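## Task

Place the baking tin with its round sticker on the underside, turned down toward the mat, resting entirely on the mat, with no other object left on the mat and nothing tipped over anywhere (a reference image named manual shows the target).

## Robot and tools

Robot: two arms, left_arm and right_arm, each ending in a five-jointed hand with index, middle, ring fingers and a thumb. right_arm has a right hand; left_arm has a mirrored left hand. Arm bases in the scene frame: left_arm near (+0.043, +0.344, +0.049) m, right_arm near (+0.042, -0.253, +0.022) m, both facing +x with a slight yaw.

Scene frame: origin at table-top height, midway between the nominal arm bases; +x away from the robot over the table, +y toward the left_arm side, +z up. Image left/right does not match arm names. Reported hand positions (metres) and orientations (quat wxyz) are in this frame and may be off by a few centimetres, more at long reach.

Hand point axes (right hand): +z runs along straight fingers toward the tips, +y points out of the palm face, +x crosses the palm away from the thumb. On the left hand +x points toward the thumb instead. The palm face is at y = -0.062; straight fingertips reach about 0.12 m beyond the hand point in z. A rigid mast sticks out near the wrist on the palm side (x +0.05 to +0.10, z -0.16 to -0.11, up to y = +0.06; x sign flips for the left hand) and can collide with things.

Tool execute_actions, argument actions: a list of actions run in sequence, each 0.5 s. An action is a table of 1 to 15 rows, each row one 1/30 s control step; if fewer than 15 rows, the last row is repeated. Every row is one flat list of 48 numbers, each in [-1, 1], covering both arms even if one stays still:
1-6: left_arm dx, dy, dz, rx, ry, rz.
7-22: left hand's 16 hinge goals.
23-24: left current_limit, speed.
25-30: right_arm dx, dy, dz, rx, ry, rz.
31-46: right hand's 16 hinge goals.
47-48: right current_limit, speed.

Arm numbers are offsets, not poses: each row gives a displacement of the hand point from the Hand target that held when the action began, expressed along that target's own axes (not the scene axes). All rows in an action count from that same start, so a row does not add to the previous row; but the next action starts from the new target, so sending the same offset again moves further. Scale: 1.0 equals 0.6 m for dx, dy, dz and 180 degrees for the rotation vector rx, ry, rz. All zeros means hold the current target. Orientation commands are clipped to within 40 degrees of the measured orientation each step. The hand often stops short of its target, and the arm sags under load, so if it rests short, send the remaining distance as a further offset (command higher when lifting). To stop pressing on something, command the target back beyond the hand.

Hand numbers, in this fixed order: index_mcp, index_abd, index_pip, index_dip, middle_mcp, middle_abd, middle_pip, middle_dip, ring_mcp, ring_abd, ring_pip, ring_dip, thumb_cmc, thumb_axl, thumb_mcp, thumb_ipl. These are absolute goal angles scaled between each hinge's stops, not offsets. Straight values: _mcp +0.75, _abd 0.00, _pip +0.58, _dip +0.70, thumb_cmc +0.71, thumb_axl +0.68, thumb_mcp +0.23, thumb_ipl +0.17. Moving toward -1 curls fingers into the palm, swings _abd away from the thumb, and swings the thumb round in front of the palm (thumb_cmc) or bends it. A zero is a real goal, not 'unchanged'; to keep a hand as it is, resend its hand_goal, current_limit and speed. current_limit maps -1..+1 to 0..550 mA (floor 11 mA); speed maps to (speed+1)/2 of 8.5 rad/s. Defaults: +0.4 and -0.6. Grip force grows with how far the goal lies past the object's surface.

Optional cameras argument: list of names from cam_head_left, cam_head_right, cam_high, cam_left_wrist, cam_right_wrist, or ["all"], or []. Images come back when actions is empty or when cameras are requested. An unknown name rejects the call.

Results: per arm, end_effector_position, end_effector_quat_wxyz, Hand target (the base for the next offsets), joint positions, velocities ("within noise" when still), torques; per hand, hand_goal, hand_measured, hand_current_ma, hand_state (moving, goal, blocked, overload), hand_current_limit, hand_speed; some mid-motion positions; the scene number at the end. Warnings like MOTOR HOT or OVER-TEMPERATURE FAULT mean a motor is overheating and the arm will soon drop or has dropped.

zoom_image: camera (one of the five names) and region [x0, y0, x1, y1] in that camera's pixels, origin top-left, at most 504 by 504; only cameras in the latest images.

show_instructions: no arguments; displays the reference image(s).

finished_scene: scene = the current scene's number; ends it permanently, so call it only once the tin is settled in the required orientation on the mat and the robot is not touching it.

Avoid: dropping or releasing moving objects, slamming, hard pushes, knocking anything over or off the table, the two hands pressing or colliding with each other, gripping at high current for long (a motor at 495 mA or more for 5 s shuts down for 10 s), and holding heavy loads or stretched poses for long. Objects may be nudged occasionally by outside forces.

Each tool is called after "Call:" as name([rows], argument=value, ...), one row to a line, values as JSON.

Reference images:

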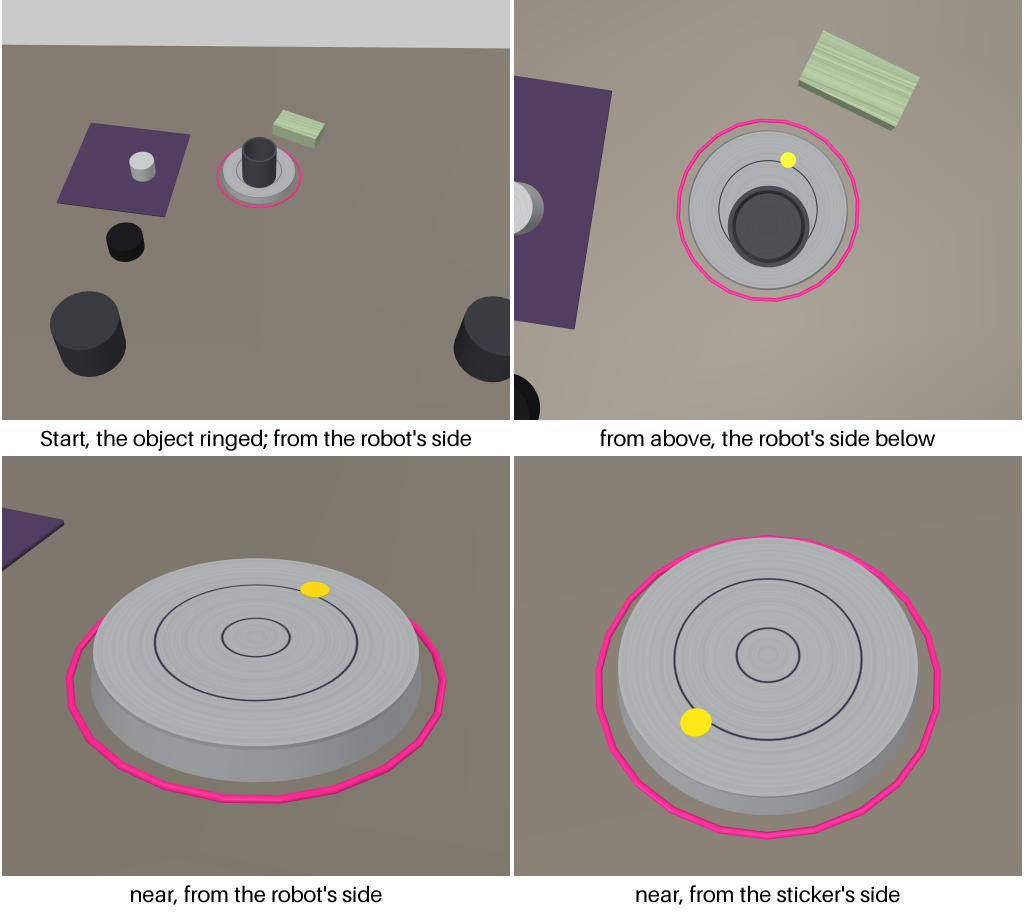

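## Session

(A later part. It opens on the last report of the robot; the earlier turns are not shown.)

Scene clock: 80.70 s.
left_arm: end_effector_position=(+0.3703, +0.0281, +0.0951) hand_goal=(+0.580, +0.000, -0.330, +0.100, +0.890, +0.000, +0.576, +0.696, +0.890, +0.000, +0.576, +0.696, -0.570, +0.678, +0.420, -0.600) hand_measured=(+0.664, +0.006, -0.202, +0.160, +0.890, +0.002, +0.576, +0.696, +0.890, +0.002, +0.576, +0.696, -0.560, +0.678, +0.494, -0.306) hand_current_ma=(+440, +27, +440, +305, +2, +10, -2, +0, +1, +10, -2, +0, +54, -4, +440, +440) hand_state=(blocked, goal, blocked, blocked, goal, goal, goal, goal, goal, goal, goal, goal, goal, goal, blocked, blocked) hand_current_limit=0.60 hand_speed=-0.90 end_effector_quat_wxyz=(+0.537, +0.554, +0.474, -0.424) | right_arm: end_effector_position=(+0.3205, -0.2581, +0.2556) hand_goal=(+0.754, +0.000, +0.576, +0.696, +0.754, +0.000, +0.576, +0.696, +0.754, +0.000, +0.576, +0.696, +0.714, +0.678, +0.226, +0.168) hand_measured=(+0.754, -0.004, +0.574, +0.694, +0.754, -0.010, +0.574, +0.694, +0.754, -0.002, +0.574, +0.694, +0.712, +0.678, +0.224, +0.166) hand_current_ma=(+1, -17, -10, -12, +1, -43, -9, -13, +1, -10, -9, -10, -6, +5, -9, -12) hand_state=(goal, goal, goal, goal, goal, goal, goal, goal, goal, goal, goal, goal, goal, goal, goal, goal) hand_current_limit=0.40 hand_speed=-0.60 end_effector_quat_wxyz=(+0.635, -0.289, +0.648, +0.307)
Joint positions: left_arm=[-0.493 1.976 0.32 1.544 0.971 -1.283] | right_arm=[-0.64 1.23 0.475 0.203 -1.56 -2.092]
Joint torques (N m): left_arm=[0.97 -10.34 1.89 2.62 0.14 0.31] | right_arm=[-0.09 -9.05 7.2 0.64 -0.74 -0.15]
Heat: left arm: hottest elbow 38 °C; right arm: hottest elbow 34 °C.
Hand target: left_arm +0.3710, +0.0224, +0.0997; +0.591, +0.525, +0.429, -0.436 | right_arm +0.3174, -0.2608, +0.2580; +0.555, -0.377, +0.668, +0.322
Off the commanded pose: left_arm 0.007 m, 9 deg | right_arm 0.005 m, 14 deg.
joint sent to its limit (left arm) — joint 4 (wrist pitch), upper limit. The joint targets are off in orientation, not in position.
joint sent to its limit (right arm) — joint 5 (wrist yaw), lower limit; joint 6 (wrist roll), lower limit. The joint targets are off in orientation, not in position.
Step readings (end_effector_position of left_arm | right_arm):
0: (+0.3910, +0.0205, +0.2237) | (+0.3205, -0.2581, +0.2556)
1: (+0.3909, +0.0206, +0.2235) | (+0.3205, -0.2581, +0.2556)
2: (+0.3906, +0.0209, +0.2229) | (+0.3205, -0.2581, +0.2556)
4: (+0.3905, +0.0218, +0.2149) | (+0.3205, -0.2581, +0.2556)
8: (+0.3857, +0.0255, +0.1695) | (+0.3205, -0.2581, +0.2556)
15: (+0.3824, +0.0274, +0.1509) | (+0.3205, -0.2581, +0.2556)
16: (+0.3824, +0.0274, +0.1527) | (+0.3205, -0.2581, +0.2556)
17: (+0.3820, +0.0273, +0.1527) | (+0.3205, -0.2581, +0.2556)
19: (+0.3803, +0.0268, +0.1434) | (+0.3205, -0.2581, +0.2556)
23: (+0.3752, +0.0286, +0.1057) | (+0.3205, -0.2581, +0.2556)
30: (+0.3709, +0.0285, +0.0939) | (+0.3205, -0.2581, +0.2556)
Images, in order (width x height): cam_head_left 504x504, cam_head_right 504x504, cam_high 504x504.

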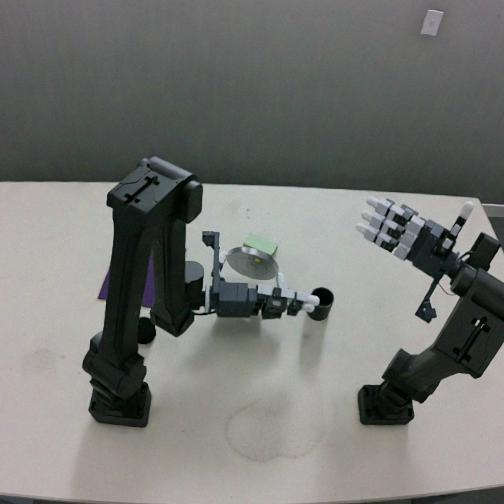

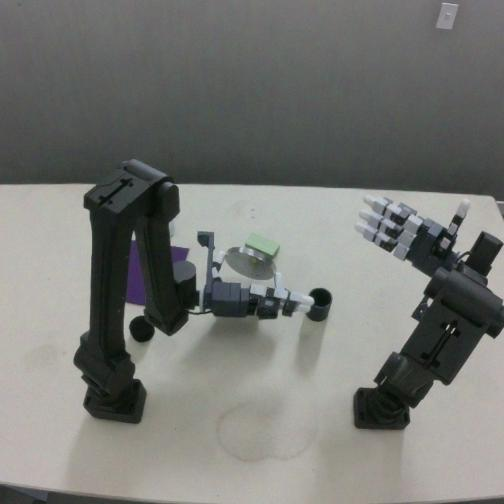

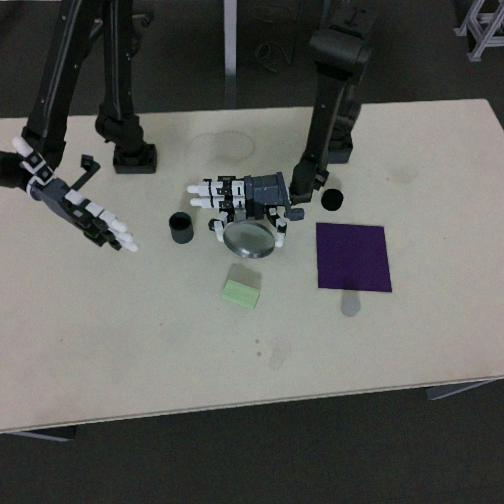

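Call:
execute_actions([
  [[0.033,-0.01,-0.003,0,0.026,-0.079,0.58,0,-0.33,0.1,0.89,0,0.576,0.696,0.89,0,0.576,0.696,-0.571,0.678,0.42,-0.6,0.6,-0.9,0,0,0,0,0,0,0.754,0,0.576,0.696,0.754,0,0.576,0.696,0.754,0,0.576,0.696,0.714,0.678,0.226,0.168,0.4,-0.6]],
  [[0.02,-0.004,-0.002,0,0.0136,-0.042,0.58,0,-0.33,0.1,0.89,0,0.576,0.696,0.89,0,0.576,0.696,-0.571,0.678,0.42,-0.6,0.6,-0.9,0,0,0,0,0,0,0.754,0,0.576,0.696,0.754,0,0.576,0.696,0.754,0,0.576,0.696,0.714,0.678,0.226,0.168,0.4,-0.6]],
], cameras=["cam_head_right","cam_head_left","cam_high"])

Call:
zoom_image(camera="cam_head_left", region=[180, 200, 330, 350])

Call:
zoom_image(camera="cam_high", region=[180, 160, 330, 310])

Scene clock: 82.90 s.
left_arm: end_effector_position=(+0.3741, +0.0271, +0.0772) hand_goal=(+0.580, +0.000, -0.330, +0.100, +0.890, +0.000, +0.576, +0.696, +0.890, +0.000, +0.576, +0.696, -0.570, +0.678, +0.420, -0.600) hand_measured=(+0.664, +0.002, -0.202, +0.154, +0.890, +0.002, +0.576, +0.696, +0.890, +0.002, +0.576, +0.696, -0.622, +0.676, +0.494, -0.306) hand_current_ma=(+440, +6, +440, +269, +2, +10, -2, +0, +1, +10, -2, +0, -266, -15, +440, +440) hand_state=(blocked, goal, blocked, blocked, goal, goal, goal, goal, goal, goal, goal, goal, blocked, goal, blocked, blocked) hand_current_limit=0.60 hand_speed=-0.90 end_effector_quat_wxyz=(+0.488, +0.477, +0.545, -0.488) | right_arm: end_effector_position=(+0.3205, -0.2581, +0.2556) hand_goal=(+0.754, +0.000, +0.576, +0.696, +0.754, +0.000, +0.576, +0.696, +0.754, +0.000, +0.576, +0.696, +0.714, +0.678, +0.226, +0.168) hand_measured=(+0.754, -0.004, +0.574, +0.694, +0.754, -0.010, +0.574, +0.694, +0.754, -0.002, +0.574, +0.694, +0.712, +0.678, +0.224, +0.166) hand_current_ma=(+1, -17, -10, -12, +1, -43, -9, -13, +1, -10, -9, -10, -6, +5, -9, -12) hand_state=(goal, goal, goal, goal, goal, goal, goal, goal, goal, goal, goal, goal, goal, goal, goal, goal) hand_current_limit=0.40 hand_speed=-0.60 end_effector_quat_wxyz=(+0.635, -0.289, +0.648, +0.307)
Joint positions: left_arm=[-0.499 1.975 0.333 1.56 0.938 -1.571] | right_arm=[-0.64 1.23 0.475 0.203 -1.56 -2.092]
Joint torques (N m): left_arm=[0.15 -10.46 0.92 1.92 -0.02 -0.45] | right_arm=[-0.21 -9.11 7.2 0.68 -0.74 -0.16]
Heat: left arm: hottest elbow 38 °C; right arm: hottest elbow 34 °C.
Hand target: left_arm +0.3677, +0.0236, +0.0669; +0.471, +0.461, +0.557, -0.507 | right_arm +0.3174, -0.2608, +0.2580; +0.555, -0.377, +0.668, +0.322
Off the commanded pose: left_arm 0.012 m, 4 deg | right_arm 0.005 m, 14 deg.
joint read past its limit (left arm) — joint 4 (wrist pitch), upper limit.
joint sent to its limit (left arm) — joint 4 (wrist pitch), upper limit. The joint targets still meet the commanded pose.
joint sent to its limit (right arm) — joint 5 (wrist yaw), lower limit; joint 6 (wrist roll), lower limit. The joint targets are off in orientation, not in position.
Step readings (end_effector_position of left_arm | right_arm):
0: (+0.3703, +0.0281, +0.0952) | (+0.3205, -0.2581, +0.2556)
1: (+0.3703, +0.0281, +0.0951) | (+0.3205, -0.2581, +0.2556)
2: (+0.3704, +0.0282, +0.0942) | (+0.3205, -0.2581, +0.2556)
4: (+0.3710, +0.0289, +0.0907) | (+0.3205, -0.2581, +0.2556)
8: (+0.3710, +0.0296, +0.0840) | (+0.3205, -0.2581, +0.2556)
15: (+0.3711, +0.0288, +0.0799) | (+0.3205, -0.2581, +0.2556)
16: (+0.3716, +0.0286, +0.0798) | (+0.3205, -0.2581, +0.2556)
17: (+0.3719, +0.0285, +0.0795) | (+0.3205, -0.2581, +0.2556)
19: (+0.3723, +0.0282, +0.0789) | (+0.3205, -0.2581, +0.2556)
23: (+0.3731, +0.0279, +0.0782) | (+0.3205, -0.2581, +0.2556)
30: (+0.3740, +0.0271, +0.0773) | (+0.3205, -0.2581, +0.2556)
Images, in order (width x height): cam_head_left 504x504, cam_head_right 504x504, cam_high 504x504.

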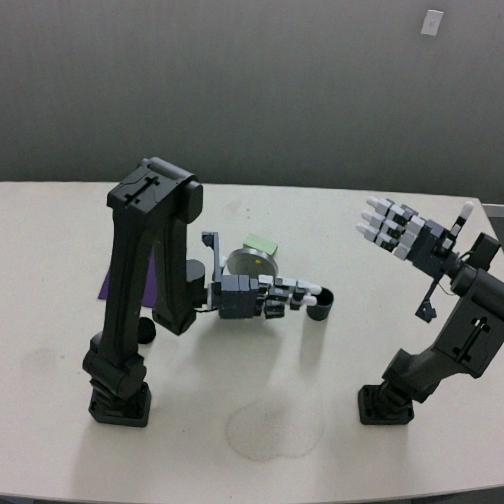

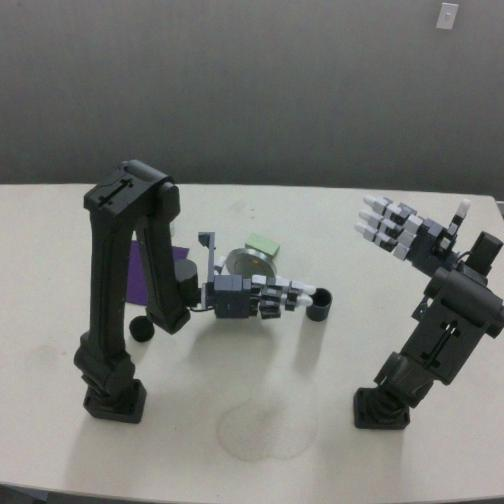

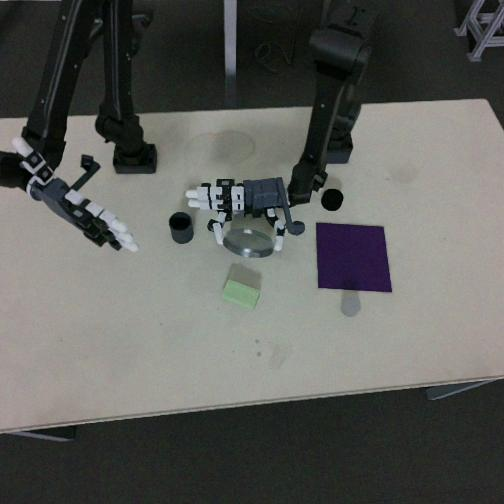

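Scaled by 3.360 from the camera's 504x504 image, which has a finer 720x720 frame.

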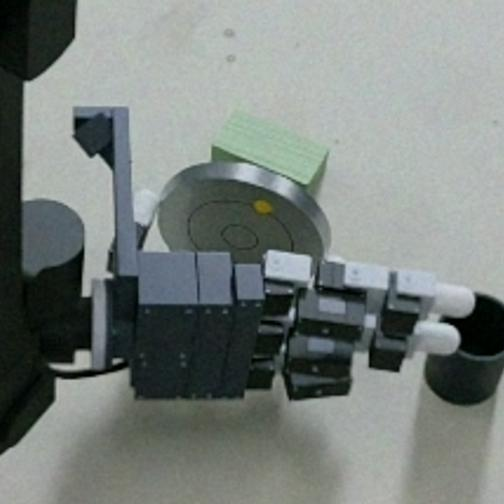

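Scaled by 3.360 from the camera's 504x504 image, which has a finer 720x720 frame.

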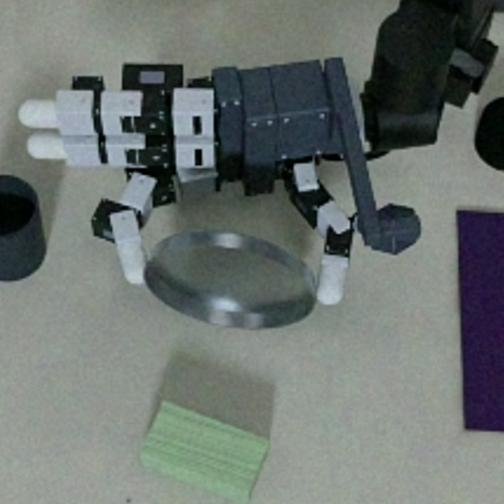

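Call:
execute_actions([
  [[-0.028,0,0,0,-0.038,0.117,0.58,0,-0.33,0.1,0.89,0,0.576,0.696,0.89,0,0.576,0.696,-0.571,0.678,0.42,-0.6,0.6,-0.9,0,0,0,0,0,0,0.754,0,0.576,0.696,0.754,0,0.576,0.696,0.754,0,0.576,0.696,0.714,0.678,0.226,0.168,0.4,-0.6]],
  [[0,0,0,0,0,0,0.58,0,-0.33,0.1,0.89,0,0.576,0.696,0.89,0,0.576,0.696,-0.571,0.678,0.42,-0.6,0.6,-0.9,0,0,0,0,0,0,0.754,0,0.576,0.696,0.754,0,0.576,0.696,0.754,0,0.576,0.696,0.714,0.678,0.226,0.168,0.4,-0.6]],
], cameras=["cam_head_left","cam_high"])

Call:
zoom_image(camera="cam_head_left", region=[180, 200, 330, 350])

Call:
zoom_image(camera="cam_high", region=[180, 160, 330, 310])

Scene clock: 85.17 s.
left_arm: end_effector_position=(+0.3682, +0.0229, +0.0874) hand_goal=(+0.580, +0.000, -0.330, +0.100, +0.890, +0.000, +0.576, +0.696, +0.890, +0.000, +0.576, +0.696, -0.570, +0.678, +0.420, -0.600) hand_measured=(+0.664, +0.006, -0.202, +0.154, +0.890, +0.002, +0.576, +0.696, +0.890, +0.002, +0.576, +0.696, -0.564, +0.676, +0.494, -0.306) hand_current_ma=(+440, +24, +440, +268, +2, +10, -2, +0, +1, +10, -2, +0, +34, -15, +440, +440) hand_state=(blocked, goal, blocked, blocked, goal, goal, goal, goal, goal, goal, goal, goal, goal, goal, blocked, blocked) hand_current_limit=0.60 hand_speed=-0.90 end_effector_quat_wxyz=(+0.534, +0.562, +0.466, -0.425) | right_arm: end_effector_position=(+0.3205, -0.2581, +0.2556) hand_goal=(+0.754, +0.000, +0.576, +0.696, +0.754, +0.000, +0.576, +0.696, +0.754, +0.000, +0.576, +0.696, +0.714, +0.678, +0.226, +0.168) hand_measured=(+0.754, -0.004, +0.574, +0.694, +0.754, -0.010, +0.574, +0.694, +0.754, -0.002, +0.574, +0.694, +0.712, +0.678, +0.224, +0.166) hand_current_ma=(+1, -17, -10, -12, +1, -43, -9, -13, +1, -10, -9, -10, -6, +5, -9, -12) hand_state=(goal, goal, goal, goal, goal, goal, goal, goal, goal, goal, goal, goal, goal, goal, goal, goal) hand_current_limit=0.40 hand_speed=-0.60 end_effector_quat_wxyz=(+0.635, -0.289, +0.648, +0.307)
Joint positions: left_arm=[-0.502 2.014 0.333 1.56 0.979 -1.263] | right_arm=[-0.64 1.23 0.475 0.203 -1.56 -2.092]
Joint torques (N m): left_arm=[1.03 -10.7 1.36 2.18 0.18 0.37] | right_arm=[-0.21 -9.11 7.19 0.66 -0.74 -0.15]
Heat: left arm: hottest elbow 38 °C; right arm: hottest elbow 34 °C.
Hand target: left_arm +0.3699, +0.0230, +0.0835; +0.587, +0.524, +0.434, -0.439 | right_arm +0.3174, -0.2608, +0.2580; +0.555, -0.377, +0.668, +0.322
Off the commanded pose: left_arm 0.004 m, 9 deg | right_arm 0.005 m, 14 deg.
joint read past its limit (left arm) — joint 4 (wrist pitch), upper limit.
joint sent to its limit (left arm) — joint 4 (wrist pitch), upper limit. The joint targets are off in orientation, not in position.
joint sent to its limit (right arm) — joint 5 (wrist yaw), lower limit; joint 6 (wrist roll), lower limit. The joint targets are off in orientation, not in position.
Step readings (end_effector_position of left_arm | right_arm):
0: (+0.3741, +0.0271, +0.0771) | (+0.3205, -0.2581, +0.2556)
1: (+0.3741, +0.0271, +0.0773) | (+0.3205, -0.2581, +0.2556)
2: (+0.3745, +0.0270, +0.0785) | (+0.3205, -0.2581, +0.2556)
4: (+0.3749, +0.0266, +0.0809) | (+0.3205, -0.2581, +0.2556)
8: (+0.3739, +0.0260, +0.0822) | (+0.3205, -0.2581, +0.2556)
15: (+0.3709, +0.0244, +0.0854) | (+0.3205, -0.2581, +0.2556)
16: (+0.3705, +0.0241, +0.0858) | (+0.3205, -0.2581, +0.2556)
17: (+0.3702, +0.0239, +0.0861) | (+0.3205, -0.2581, +0.2556)
19: (+0.3697, +0.0236, +0.0867) | (+0.3205, -0.2581, +0.2556)
23: (+0.3689, +0.0233, +0.0871) | (+0.3205, -0.2581, +0.2556)
30: (+0.3683, +0.0230, +0.0873) | (+0.3205, -0.2581, +0.2556)
Images, in order (width x height): cam_head_left 504x504, cam_high 504x504.

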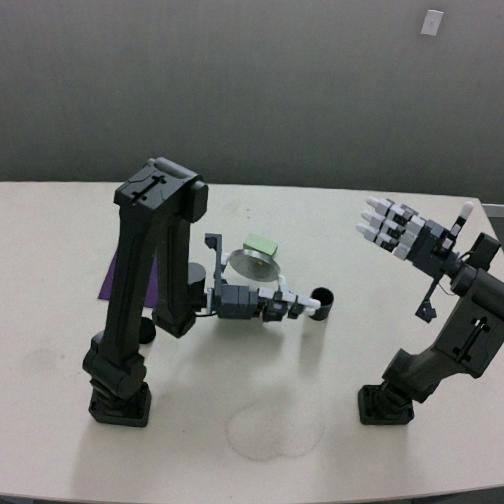

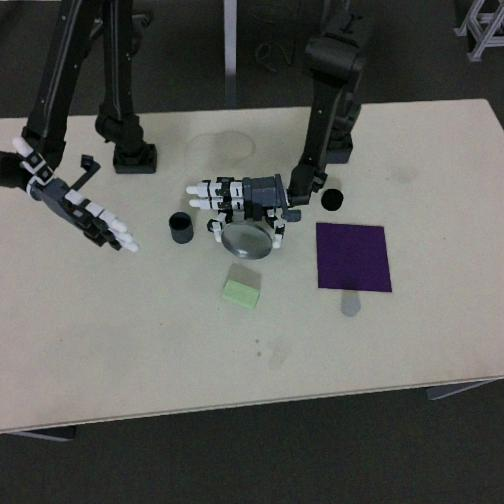

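Scaled by 3.360 from the camera's 504x504 image, which has a finer 720x720 frame.

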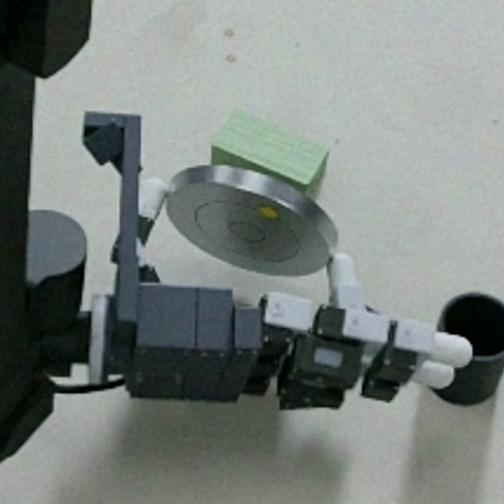

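Scaled by 3.360 from the camera's 504x504 image, which has a finer 720x720 frame.

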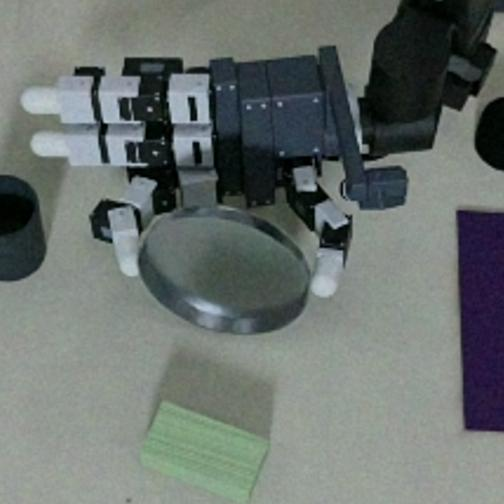

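Call:
execute_actions([
  [[0.016,-0.02,-0.003,0,0,0,0.58,0,-0.33,0.1,0.89,0,0.576,0.696,0.89,0,0.576,0.696,-0.571,0.678,0.42,-0.6,0.6,-0.9,0,0,0,0,0,0,0.754,0,0.576,0.696,0.754,0,0.576,0.696,0.754,0,0.576,0.696,0.714,0.678,0.226,0.168,0.4,-0.6]],
  [[0.016,-0.026,-0.003,0,0,0,0.58,0,-0.33,0.1,0.89,0,0.576,0.696,0.89,0,0.576,0.696,-0.571,0.678,0.42,-0.6,0.4,-0.9,0,0,0,0,0,0,0.754,0,0.576,0.696,0.754,0,0.576,0.696,0.754,0,0.576,0.696,0.714,0.678,0.226,0.168,0.4,-0.6]],
], cameras=["cam_head_left","cam_high"])

Call:
zoom_image(camera="cam_head_left", region=[180, 200, 330, 350])

Call:
zoom_image(camera="cam_high", region=[180, 160, 330, 310])

Scene clock: 87.23 s.
left_arm: end_effector_position=(+0.3553, +0.0254, +0.0682) hand_goal=(+0.580, +0.000, -0.330, +0.100, +0.890, +0.000, +0.576, +0.696, +0.890, +0.000, +0.576, +0.696, -0.570, +0.678, +0.420, -0.600) hand_measured=(+0.668, +0.006, -0.202, +0.152, +0.890, +0.002, +0.576, +0.696, +0.890, +0.002, +0.576, +0.696, -0.580, +0.676, +0.496, -0.306) hand_current_ma=(+385, +23, +385, +263, +2, +10, -2, +0, +1, +10, -2, +0, -53, -15, +385, +385) hand_state=(blocked, goal, blocked, blocked, goal, goal, goal, goal, goal, goal, goal, goal, goal, goal, blocked, blocked) hand_current_limit=0.40 hand_speed=-0.90 end_effector_quat_wxyz=(+0.525, +0.581, +0.465, -0.414) | right_arm: end_effector_position=(+0.3205, -0.2581, +0.2556) hand_goal=(+0.754, +0.000, +0.576, +0.696, +0.754, +0.000, +0.576, +0.696, +0.754, +0.000, +0.576, +0.696, +0.714, +0.678, +0.226, +0.168) hand_measured=(+0.754, -0.004, +0.574, +0.694, +0.754, -0.010, +0.574, +0.694, +0.754, -0.002, +0.574, +0.694, +0.712, +0.678, +0.224, +0.166) hand_current_ma=(+1, -17, -10, -12, +1, -43, -9, -13, +1, -10, -9, -10, -6, +5, -9, -12) hand_state=(goal, goal, goal, goal, goal, goal, goal, goal, goal, goal, goal, goal, goal, goal, goal, goal) hand_current_limit=0.40 hand_speed=-0.60 end_effector_quat_wxyz=(+0.635, -0.289, +0.648, +0.307)
Joint positions: left_arm=[-0.514 2.07 0.318 1.56 0.976 -1.182] | right_arm=[-0.64 1.23 0.475 0.203 -1.56 -2.092]
Joint torques (N m): left_arm=[-0.15 -9.64 -0.23 1.96 0.27 0.21] | right_arm=[-0.21 -9.29 7.19 0.64 -0.75 -0.16]
Heat: left arm: hottest elbow 38 °C; right arm: hottest elbow 34 °C.
Hand target: left_arm +0.3476, +0.0235, +0.0583; +0.588, +0.524, +0.434, -0.439 | right_arm +0.3174, -0.2608, +0.2580; +0.555, -0.377, +0.668, +0.322
Off the commanded pose: left_arm 0.013 m, 11 deg | right_arm 0.005 m, 14 deg.
joint read past its limit (left arm) — joint 4 (wrist pitch), upper limit.
joint sent to its limit (left arm) — joint 4 (wrist pitch), upper limit. The joint targets are off in orientation, not in position.
joint sent to its limit (right arm) — joint 5 (wrist yaw), lower limit; joint 6 (wrist roll), lower limit. The joint targets are off in orientation, not in position.
Step readings (end_effector_position of left_arm | right_arm):
0: (+0.3682, +0.0229, +0.0875) | (+0.3205, -0.2581, +0.2556)
1: (+0.3682, +0.0229, +0.0875) | (+0.3205, -0.2581, +0.2556)
2: (+0.3681, +0.0230, +0.0872) | (+0.3205, -0.2581, +0.2556)
4: (+0.3677, +0.0233, +0.0848) | (+0.3205, -0.2581, +0.2556)
8: (+0.3663, +0.0243, +0.0777) | (+0.3205, -0.2581, +0.2556)
15: (+0.3659, +0.0245, +0.0764) | (+0.3205, -0.2581, +0.2556)
16: (+0.3659, +0.0245, +0.0763) | (+0.3205, -0.2581, +0.2556)
17: (+0.3656, +0.0248, +0.0761) | (+0.3205, -0.2581, +0.2556)
19: (+0.3637, +0.0257, +0.0735) | (+0.3205, -0.2581, +0.2556)
23: (+0.3572, +0.0259, +0.0687) | (+0.3205, -0.2581, +0.2556)
30: (+0.3557, +0.0255, +0.0682) | (+0.3205, -0.2581, +0.2556)
Images, in order (width x height): cam_head_left 504x504, cam_high 504x504.

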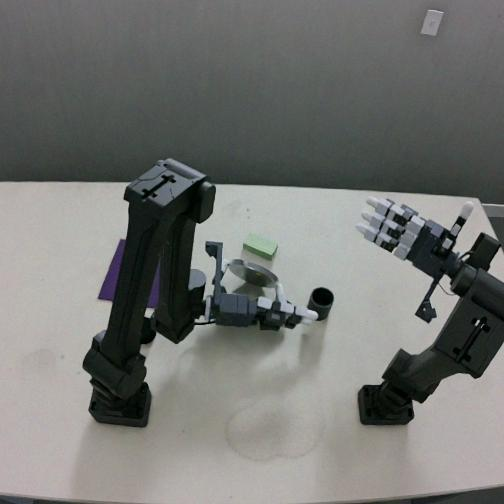

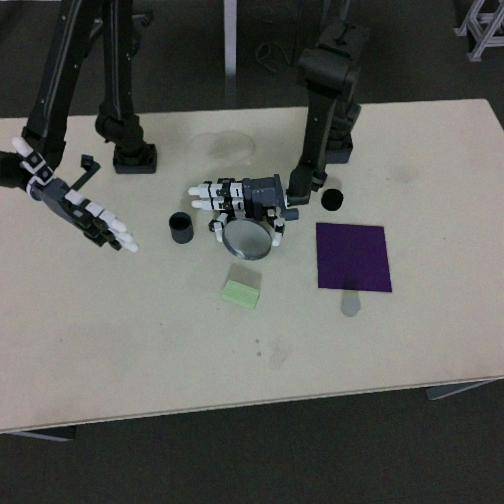

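Scaled by 3.360 from the camera's 504x504 image, which has a finer 720x720 frame.

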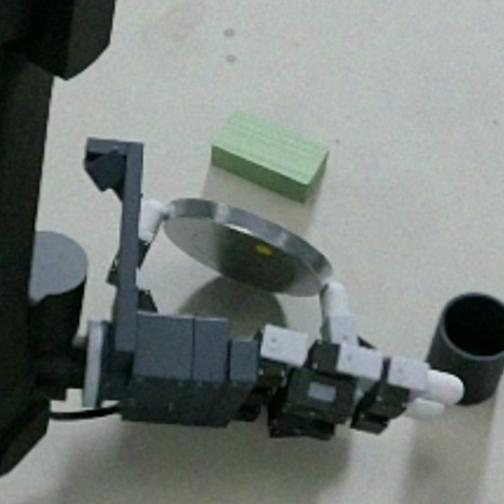

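Scaled by 3.360 from the camera's 504x504 image, which has a finer 720x720 frame.

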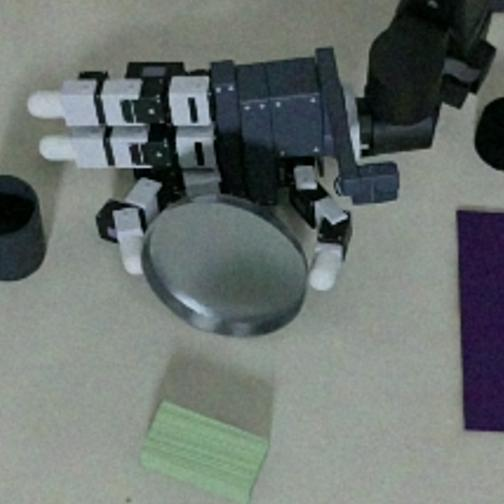

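Call:
execute_actions([
  [[0.018,-0.012,-0.002,0,0.0136,-0.042,0.58,0,-0.33,0.1,0.89,0,0.576,0.696,0.89,0,0.576,0.696,-0.571,0.678,0.42,-0.6,0.3,-0.9,0,0,0,0,0,0,0.754,0,0.576,0.696,0.754,0,0.576,0.696,0.754,0,0.576,0.696,0.714,0.678,0.226,0.168,0.4,-0.6]],
  [[0.018,-0.008,-0.002,0,0.0136,-0.042,0.58,0,-0.33,0.1,0.89,0,0.576,0.696,0.89,0,0.576,0.696,-0.571,0.678,0.42,-0.6,0.3,-0.9,0,0,0,0,0,0,0.754,0,0.576,0.696,0.754,0,0.576,0.696,0.754,0,0.576,0.696,0.714,0.678,0.226,0.168,0.4,-0.6]],
], cameras=["cam_head_left","cam_high"])

Call:
zoom_image(camera="cam_head_left", region=[180, 200, 330, 350])

Call:
zoom_image(camera="cam_high", region=[180, 160, 330, 310])

Scene clock: 89.20 s.
left_arm: end_effector_position=(+0.3487, +0.0272, +0.0430) hand_goal=(+0.580, +0.000, -0.330, +0.100, +0.890, +0.000, +0.576, +0.696, +0.890, +0.000, +0.576, +0.696, -0.570, +0.678, +0.420, -0.600) hand_measured=(+0.668, -0.028, -0.202, +0.142, +0.890, +0.002, +0.576, +0.696, +0.890, +0.002, +0.576, +0.696, -0.562, +0.676, +0.500, -0.306) hand_current_ma=(+358, -127, +357, +210, +2, +10, -2, +0, +1, +10, -2, +0, +44, -15, +358, +358) hand_state=(blocked, blocked, blocked, blocked, goal, goal, goal, goal, goal, goal, goal, goal, goal, goal, blocked, blocked) hand_current_limit=0.30 hand_speed=-0.90 end_effector_quat_wxyz=(+0.473, +0.520, +0.541, -0.462) | right_arm: end_effector_position=(+0.3205, -0.2581, +0.2556) hand_goal=(+0.754, +0.000, +0.576, +0.696, +0.754, +0.000, +0.576, +0.696, +0.754, +0.000, +0.576, +0.696, +0.714, +0.678, +0.226, +0.168) hand_measured=(+0.754, -0.004, +0.574, +0.694, +0.754, -0.010, +0.574, +0.694, +0.754, -0.002, +0.574, +0.694, +0.712, +0.678, +0.224, +0.166) hand_current_ma=(+1, -17, -10, -12, +1, -43, -9, -13, +1, -10, -9, -10, -6, +5, -9, -12) hand_state=(goal, goal, goal, goal, goal, goal, goal, goal, goal, goal, goal, goal, goal, goal, goal, goal) hand_current_limit=0.40 hand_speed=-0.60 end_effector_quat_wxyz=(+0.635, -0.289, +0.648, +0.307)
Joint positions: left_arm=[-0.54 2.077 0.308 1.56 0.924 -1.411] | right_arm=[-0.64 1.23 0.475 0.203 -1.56 -2.092]
Joint torques (N m): left_arm=[-1.08 -10.64 -0.51 1.95 0.03 -0.2] | right_arm=[-0.21 -9.05 7.15 0.69 -0.75 -0.16]
Heat: left arm: hottest elbow 37 °C; right arm: hottest elbow 34 °C.
Hand target: left_arm +0.3395, +0.0243, +0.0347; +0.506, +0.480, +0.524, -0.489 | right_arm +0.3174, -0.2608, +0.2580; +0.555, -0.377, +0.668, +0.322
Off the commanded pose: left_arm 0.013 m, 7 deg | right_arm 0.005 m, 14 deg.
joint read past its limit (left arm) — joint 4 (wrist pitch), upper limit.
joint sent to its limit (left arm) — joint 4 (wrist pitch), upper limit. The joint targets are off in orientation, not in position.
joint sent to its limit (right arm) — joint 5 (wrist yaw), lower limit; joint 6 (wrist roll), lower limit. The joint targets are off in orientation, not in position.
Step readings (end_effector_position of left_arm | right_arm):
0: (+0.3553, +0.0254, +0.0682) | (+0.3205, -0.2581, +0.2556)
1: (+0.3553, +0.0254, +0.0682) | (+0.3205, -0.2581, +0.2556)
2: (+0.3553, +0.0254, +0.0678) | (+0.3205, -0.2581, +0.2556)
4: (+0.3553, +0.0252, +0.0668) | (+0.3205, -0.2581, +0.2556)
8: (+0.3531, +0.0243, +0.0641) | (+0.3205, -0.2581, +0.2556)
15: (+0.3504, +0.0254, +0.0562) | (+0.3205, -0.2581, +0.2556)
16: (+0.3499, +0.0258, +0.0552) | (+0.3205, -0.2581, +0.2556)
17: (+0.3498, +0.0262, +0.0537) | (+0.3205, -0.2581, +0.2556)
19: (+0.3496, +0.0265, +0.0511) | (+0.3205, -0.2581, +0.2556)
23: (+0.3487, +0.0265, +0.0468) | (+0.3205, -0.2581, +0.2556)
30: (+0.3486, +0.0269, +0.0437) | (+0.3205, -0.2581, +0.2556)
Images, in order (width x height): cam_head_left 504x504, cam_high 504x504.

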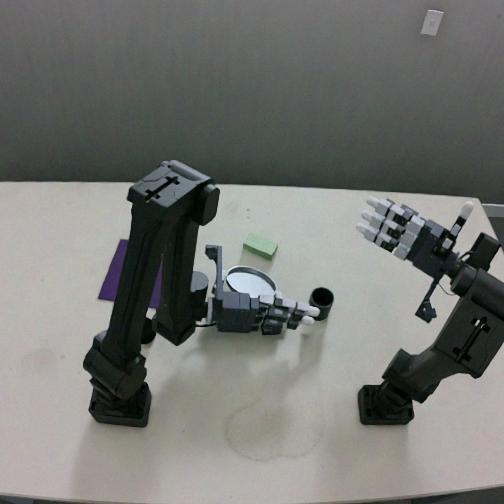

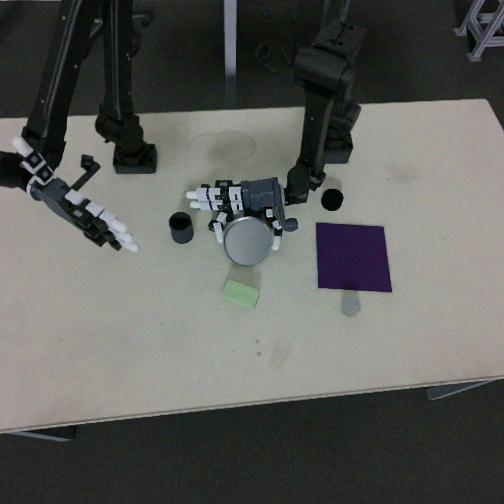

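Scaled by 3.360 from the camera's 504x504 image, which has a finer 720x720 frame.

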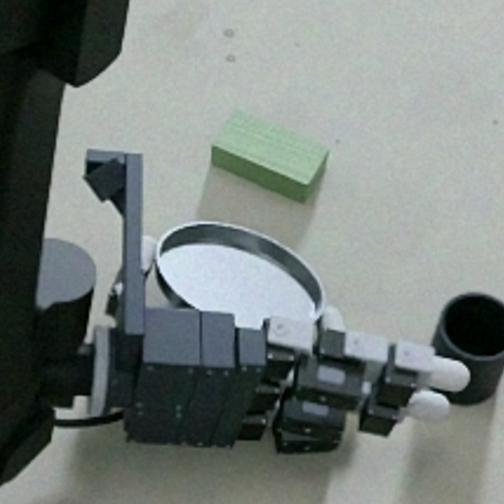

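Scaled by 3.360 from the camera's 504x504 image, which has a finer 720x720 frame.

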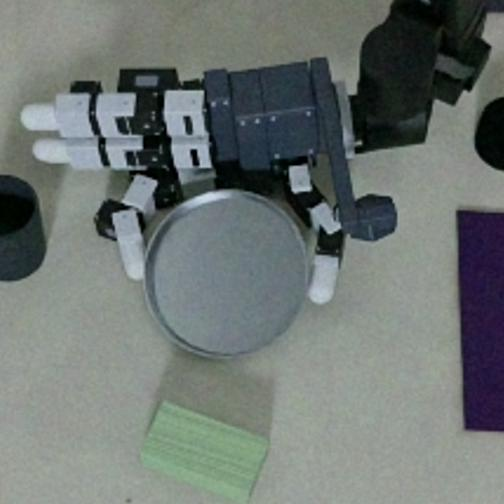

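Call:
execute_actions([
  [[0.015,-0.006,-0.002,0,0.022,-0.067,0.58,0,-0.33,0.1,0.89,0,0.576,0.696,0.89,0,0.576,0.696,-0.571,0.678,0.42,-0.6,0.1,-0.9,0,0,0,0,0,0,0.754,0,0.576,0.696,0.754,0,0.576,0.696,0.754,0,0.576,0.696,0.714,0.678,0.226,0.168,0.4,-0.6]],
  [[0.006,0,0,0,0.022,-0.067,0.6,0,-0.26,0.14,0.89,0,0.576,0.696,0.89,0,0.576,0.696,-0.571,0.678,0.45,-0.42,0,-0.9,0,0,0,0,0,0,0.754,0,0.576,0.696,0.754,0,0.576,0.696,0.754,0,0.576,0.696,0.714,0.678,0.226,0.168,0.4,-0.6]],
], cameras=["cam_head_left","cam_high"])

Call:
zoom_image(camera="cam_head_left", region=[180, 200, 330, 350])

Call:
zoom_image(camera="cam_high", region=[180, 160, 330, 310])

Scene clock: 91.33 s.
left_arm: end_effector_position=(+0.3450, +0.0251, +0.0354) hand_goal=(+0.600, +0.000, -0.260, +0.140, +0.890, +0.000, +0.576, +0.696, +0.890, +0.000, +0.576, +0.696, -0.570, +0.678, +0.450, -0.420) hand_measured=(+0.668, -0.026, -0.214, +0.154, +0.888, +0.002, +0.576, +0.696, +0.888, +0.002, +0.576, +0.696, -0.560, +0.676, +0.512, -0.312) hand_current_ma=(+275, -113, +233, +75, -7, +10, -2, +0, -6, +10, -2, +0, +52, -15, +275, +275) hand_state=(blocked, blocked, blocked, goal, goal, goal, goal, goal, goal, goal, goal, goal, goal, goal, blocked, blocked) hand_current_limit=0.00 hand_speed=-0.90 end_effector_quat_wxyz=(+0.387, +0.405, +0.629, -0.539) | right_arm: end_effector_position=(+0.3205, -0.2581, +0.2556) hand_goal=(+0.754, +0.000, +0.576, +0.696, +0.754, +0.000, +0.576, +0.696, +0.754, +0.000, +0.576, +0.696, +0.714, +0.678, +0.226, +0.168) hand_measured=(+0.754, -0.004, +0.574, +0.694, +0.754, -0.010, +0.574, +0.694, +0.754, -0.002, +0.574, +0.694, +0.712, +0.678, +0.224, +0.166) hand_current_ma=(+1, -17, -10, -12, +1, -43, -9, -13, +1, -10, -9, -10, -6, +5, -9, -12) hand_state=(goal, goal, goal, goal, goal, goal, goal, goal, goal, goal, goal, goal, goal, goal, goal, goal) hand_current_limit=0.40 hand_speed=-0.60 end_effector_quat_wxyz=(+0.635, -0.289, +0.648, +0.307)
Joint positions: left_arm=[-0.544 1.963 0.313 1.454 0.902 -1.793] | right_arm=[-0.64 1.23 0.475 0.203 -1.56 -2.092]
Joint torques (N m): left_arm=[0.56 -10.81 0.68 1.06 0.54 -0.37] | right_arm=[-0.15 -9.05 7.19 0.68 -0.75 -0.16]
Heat: left arm: hottest elbow 37 °C; right arm: hottest elbow 35 °C.
Hand target: left_arm +0.3347, +0.0255, +0.0224; +0.355, +0.393, +0.646, -0.550 | right_arm +0.3174, -0.2608, +0.2580; +0.555, -0.377, +0.668, +0.322
Off the commanded pose: left_arm 0.017 m, 5 deg | right_arm 0.005 m, 14 deg.
joint sent to its limit (right arm) — joint 5 (wrist yaw), lower limit; joint 6 (wrist roll), lower limit. The joint targets are off in orientation, not in position.
Step readings (end_effector_position of left_arm | right_arm):
0: (+0.3487, +0.0271, +0.0431) | (+0.3205, -0.2581, +0.2556)
1: (+0.3486, +0.0271, +0.0429) | (+0.3205, -0.2581, +0.2556)
2: (+0.3487, +0.0272, +0.0423) | (+0.3205, -0.2581, +0.2556)
4: (+0.3492, +0.0274, +0.0414) | (+0.3205, -0.2581, +0.2556)
8: (+0.3498, +0.0280, +0.0395) | (+0.3205, -0.2581, +0.2556)
15: (+0.3499, +0.0285, +0.0378) | (+0.3205, -0.2581, +0.2556)
16: (+0.3498, +0.0285, +0.0377) | (+0.3205, -0.2581, +0.2556)
17: (+0.3497, +0.0283, +0.0378) | (+0.3205, -0.2581, +0.2556)
19: (+0.3487, +0.0278, +0.0373) | (+0.3205, -0.2581, +0.2556)
23: (+0.3456, +0.0267, +0.0360) | (+0.3205, -0.2581, +0.2556)
30: (+0.3449, +0.0255, +0.0355) | (+0.3205, -0.2581, +0.2556)
Images, in order (width x height): cam_head_left 504x504, cam_high 504x504.

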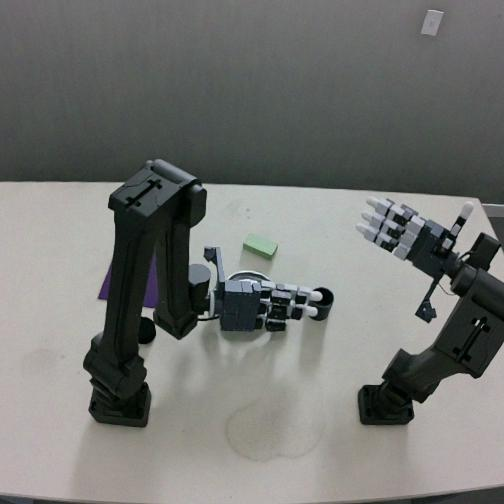

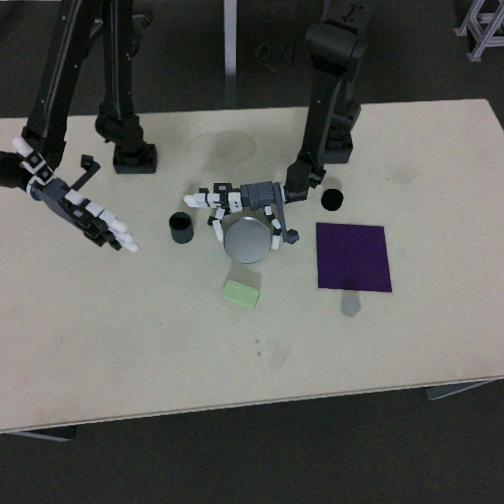

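Scaled by 3.360 from the camera's 504x504 image, which has a finer 720x720 frame.

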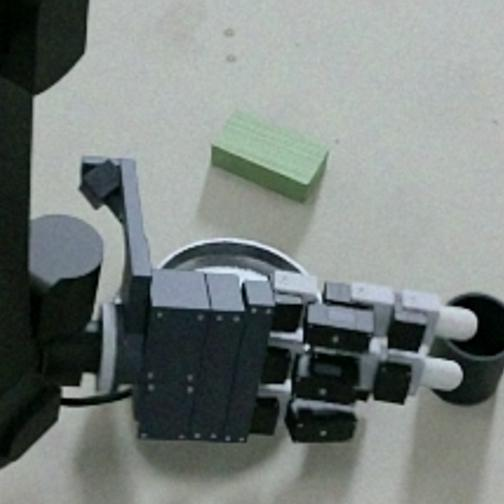

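Scaled by 3.360 from the camera's 504x504 image, which has a finer 720x720 frame.

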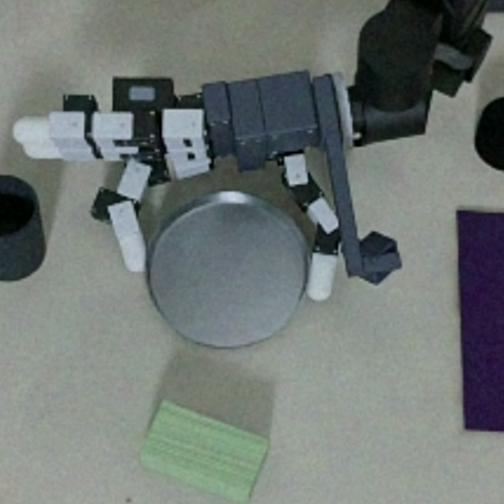

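Call:
execute_actions([
  [[-0.03,0.018,0.004,0,0,0,0.62,0,-0.03,0.2,0.89,0,0.576,0.696,0.89,0,0.576,0.696,-0.571,0.678,0.455,-0.08,0.4,-0.75,0,0,0,0,0,0,0.754,0,0.576,0.696,0.754,0,0.576,0.696,0.754,0,0.576,0.696,0.714,0.678,0.226,0.168,0.4,-0.6]],
  [[-0.009,0.004,0.002,0,0.055,-0.169,0.62,0,-0.03,0.2,0.89,0,0.576,0.696,0.89,0,0.576,0.696,-0.571,0.678,0.455,-0.08,0.4,-0.75,0,0,0,0,0,0,0.754,0,0.576,0.696,0.754,0,0.576,0.696,0.754,0,0.576,0.696,0.714,0.678,0.226,0.168,0.4,-0.6]],
  [[-0.0115,0.02,0,0,0.055,-0.169,0.62,0,-0.03,0.2,0.89,0,0.576,0.696,0.89,0,0.576,0.696,-0.571,0.678,0.455,-0.08,0.4,-0.75,0,0,0,0,0,0,0.754,0,0.576,0.696,0.754,0,0.576,0.696,0.754,0,0.576,0.696,0.714,0.678,0.226,0.168,0.4,-0.6]],
], cameras=["cam_head_left","cam_high"])

Call:
zoom_image(camera="cam_head_left", region=[180, 200, 330, 350])

Call:
zoom_image(camera="cam_high", region=[180, 160, 330, 310])

Scene clock: 94.73 s.
left_arm: end_effector_position=(+0.3615, +0.0221, +0.0344) hand_goal=(+0.620, +0.000, -0.030, +0.200, +0.890, +0.000, +0.576, +0.696, +0.890, +0.000, +0.576, +0.696, -0.570, +0.678, +0.456, -0.080) hand_measured=(+0.618, -0.016, -0.034, +0.194, +0.880, +0.002, +0.576, +0.696, +0.880, +0.002, +0.576, +0.696, -0.568, +0.676, +0.456, -0.082) hand_current_ma=(-15, -66, -17, -28, -51, +10, -3, +0, -49, +10, -2, +0, +12, -13, -2, -15) hand_state=(goal, goal, goal, goal, goal, goal, goal, goal, goal, goal, goal, goal, goal, goal, goal, goal) hand_current_limit=0.40 hand_speed=-0.75 end_effector_quat_wxyz=(-0.081, +0.123, +0.801, -0.580) | right_arm: end_effector_position=(+0.3205, -0.2581, +0.2556) hand_goal=(+0.754, +0.000, +0.576, +0.696, +0.754, +0.000, +0.576, +0.696, +0.754, +0.000, +0.576, +0.696, +0.714, +0.678, +0.226, +0.168) hand_measured=(+0.754, -0.004, +0.574, +0.694, +0.754, -0.010, +0.574, +0.694, +0.754, -0.002, +0.574, +0.694, +0.712, +0.678, +0.224, +0.166) hand_current_ma=(+1, -17, -10, -12, +1, -43, -9, -13, +1, -10, -9, -10, -6, +5, -9, -12) hand_state=(goal, goal, goal, goal, goal, goal, goal, goal, goal, goal, goal, goal, goal, goal, goal, goal) hand_current_limit=0.40 hand_speed=-0.60 end_effector_quat_wxyz=(+0.635, -0.289, +0.648, +0.307)
Joint positions: left_arm=[-0.41 1.758 0.836 -0.143 1.203 -2.093] | right_arm=[-0.64 1.23 0.475 0.203 -1.56 -2.092]
Joint torques (N m): left_arm=[1.08 -11.58 9.14 0.7 0.97 -0.2] | right_arm=[0.03 -9.05 7.17 0.64 -0.75 -0.16]
Heat: left arm: hottest elbow 37 °C; right arm: hottest elbow 35 °C.
Hand target: left_arm +0.3693, +0.0210, +0.0308; -0.082, +0.098, +0.804, -0.581 | right_arm +0.3174, -0.2608, +0.2580; +0.555, -0.377, +0.668, +0.322
Off the commanded pose: left_arm 0.009 m, 3 deg | right_arm 0.005 m, 14 deg.
joint sent to its limit (left arm) — joint 6 (wrist roll), lower limit. The joint targets still meet the commanded pose.
joint sent to its limit (right arm) — joint 5 (wrist yaw), lower limit; joint 6 (wrist roll), lower limit. The joint targets are off in orientation, not in position.
Step readings (end_effector_position of left_arm | right_arm):
0: (+0.3450, +0.0251, +0.0354) | (+0.3205, -0.2581, +0.2556)
1: (+0.3452, +0.0249, +0.0354) | (+0.3205, -0.2581, +0.2556)
2: (+0.3449, +0.0244, +0.0357) | (+0.3205, -0.2581, +0.2556)
4: (+0.3447, +0.0234, +0.0371) | (+0.3205, -0.2581, +0.2556)
8: (+0.3458, +0.0226, +0.0380) | (+0.3205, -0.2581, +0.2556)
15: (+0.3475, +0.0212, +0.0383) | (+0.3205, -0.2581, +0.2556)
16: (+0.3473, +0.0211, +0.0381) | (+0.3205, -0.2581, +0.2556)
17: (+0.3476, +0.0205, +0.0378) | (+0.3205, -0.2581, +0.2556)
19: (+0.3505, +0.0200, +0.0403) | (+0.3205, -0.2581, +0.2556)
23: (+0.3507, +0.0205, +0.0493) | (+0.3205, -0.2581, +0.2556)
30: (+0.3481, +0.0209, +0.0403) | (+0.3205, -0.2581, +0.2556)
31: (+0.3487, +0.0203, +0.0403) | (+0.3205, -0.2581, +0.2556)
32: (+0.3479, +0.0200, +0.0397) | (+0.3205, -0.2581, +0.2556)
34: (+0.3486, +0.0209, +0.0399) | (+0.3205, -0.2581, +0.2556)
38: (+0.3557, +0.0220, +0.0449) | (+0.3205, -0.2581, +0.2556)
45: (+0.3638, +0.0210, +0.0363) | (+0.3205, -0.2581, +0.2556)
Images, in order (width x height): cam_head_left 504x504, cam_high 504x504.

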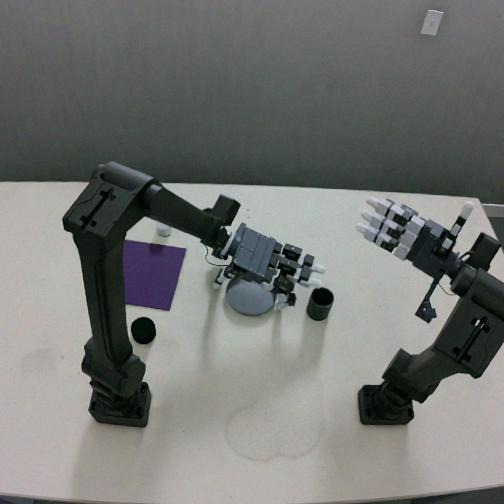

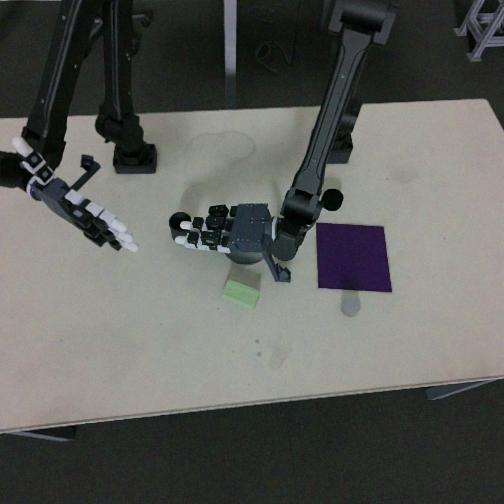

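Scaled by 3.360 from the camera's 504x504 image, which has a finer 720x720 frame.

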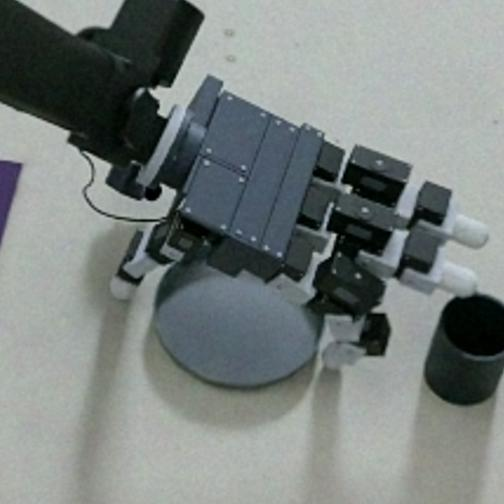

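Scaled by 3.360 from the camera's 504x504 image, which has a finer 720x720 frame.

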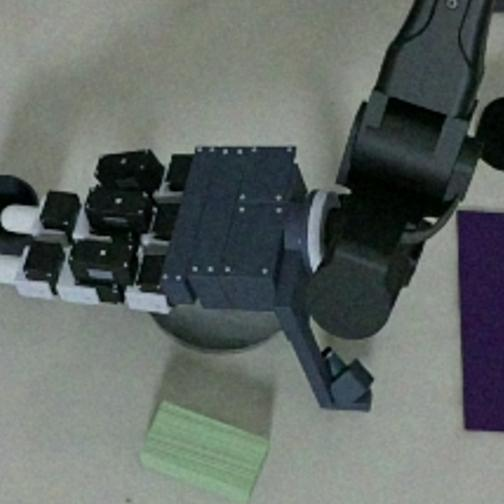

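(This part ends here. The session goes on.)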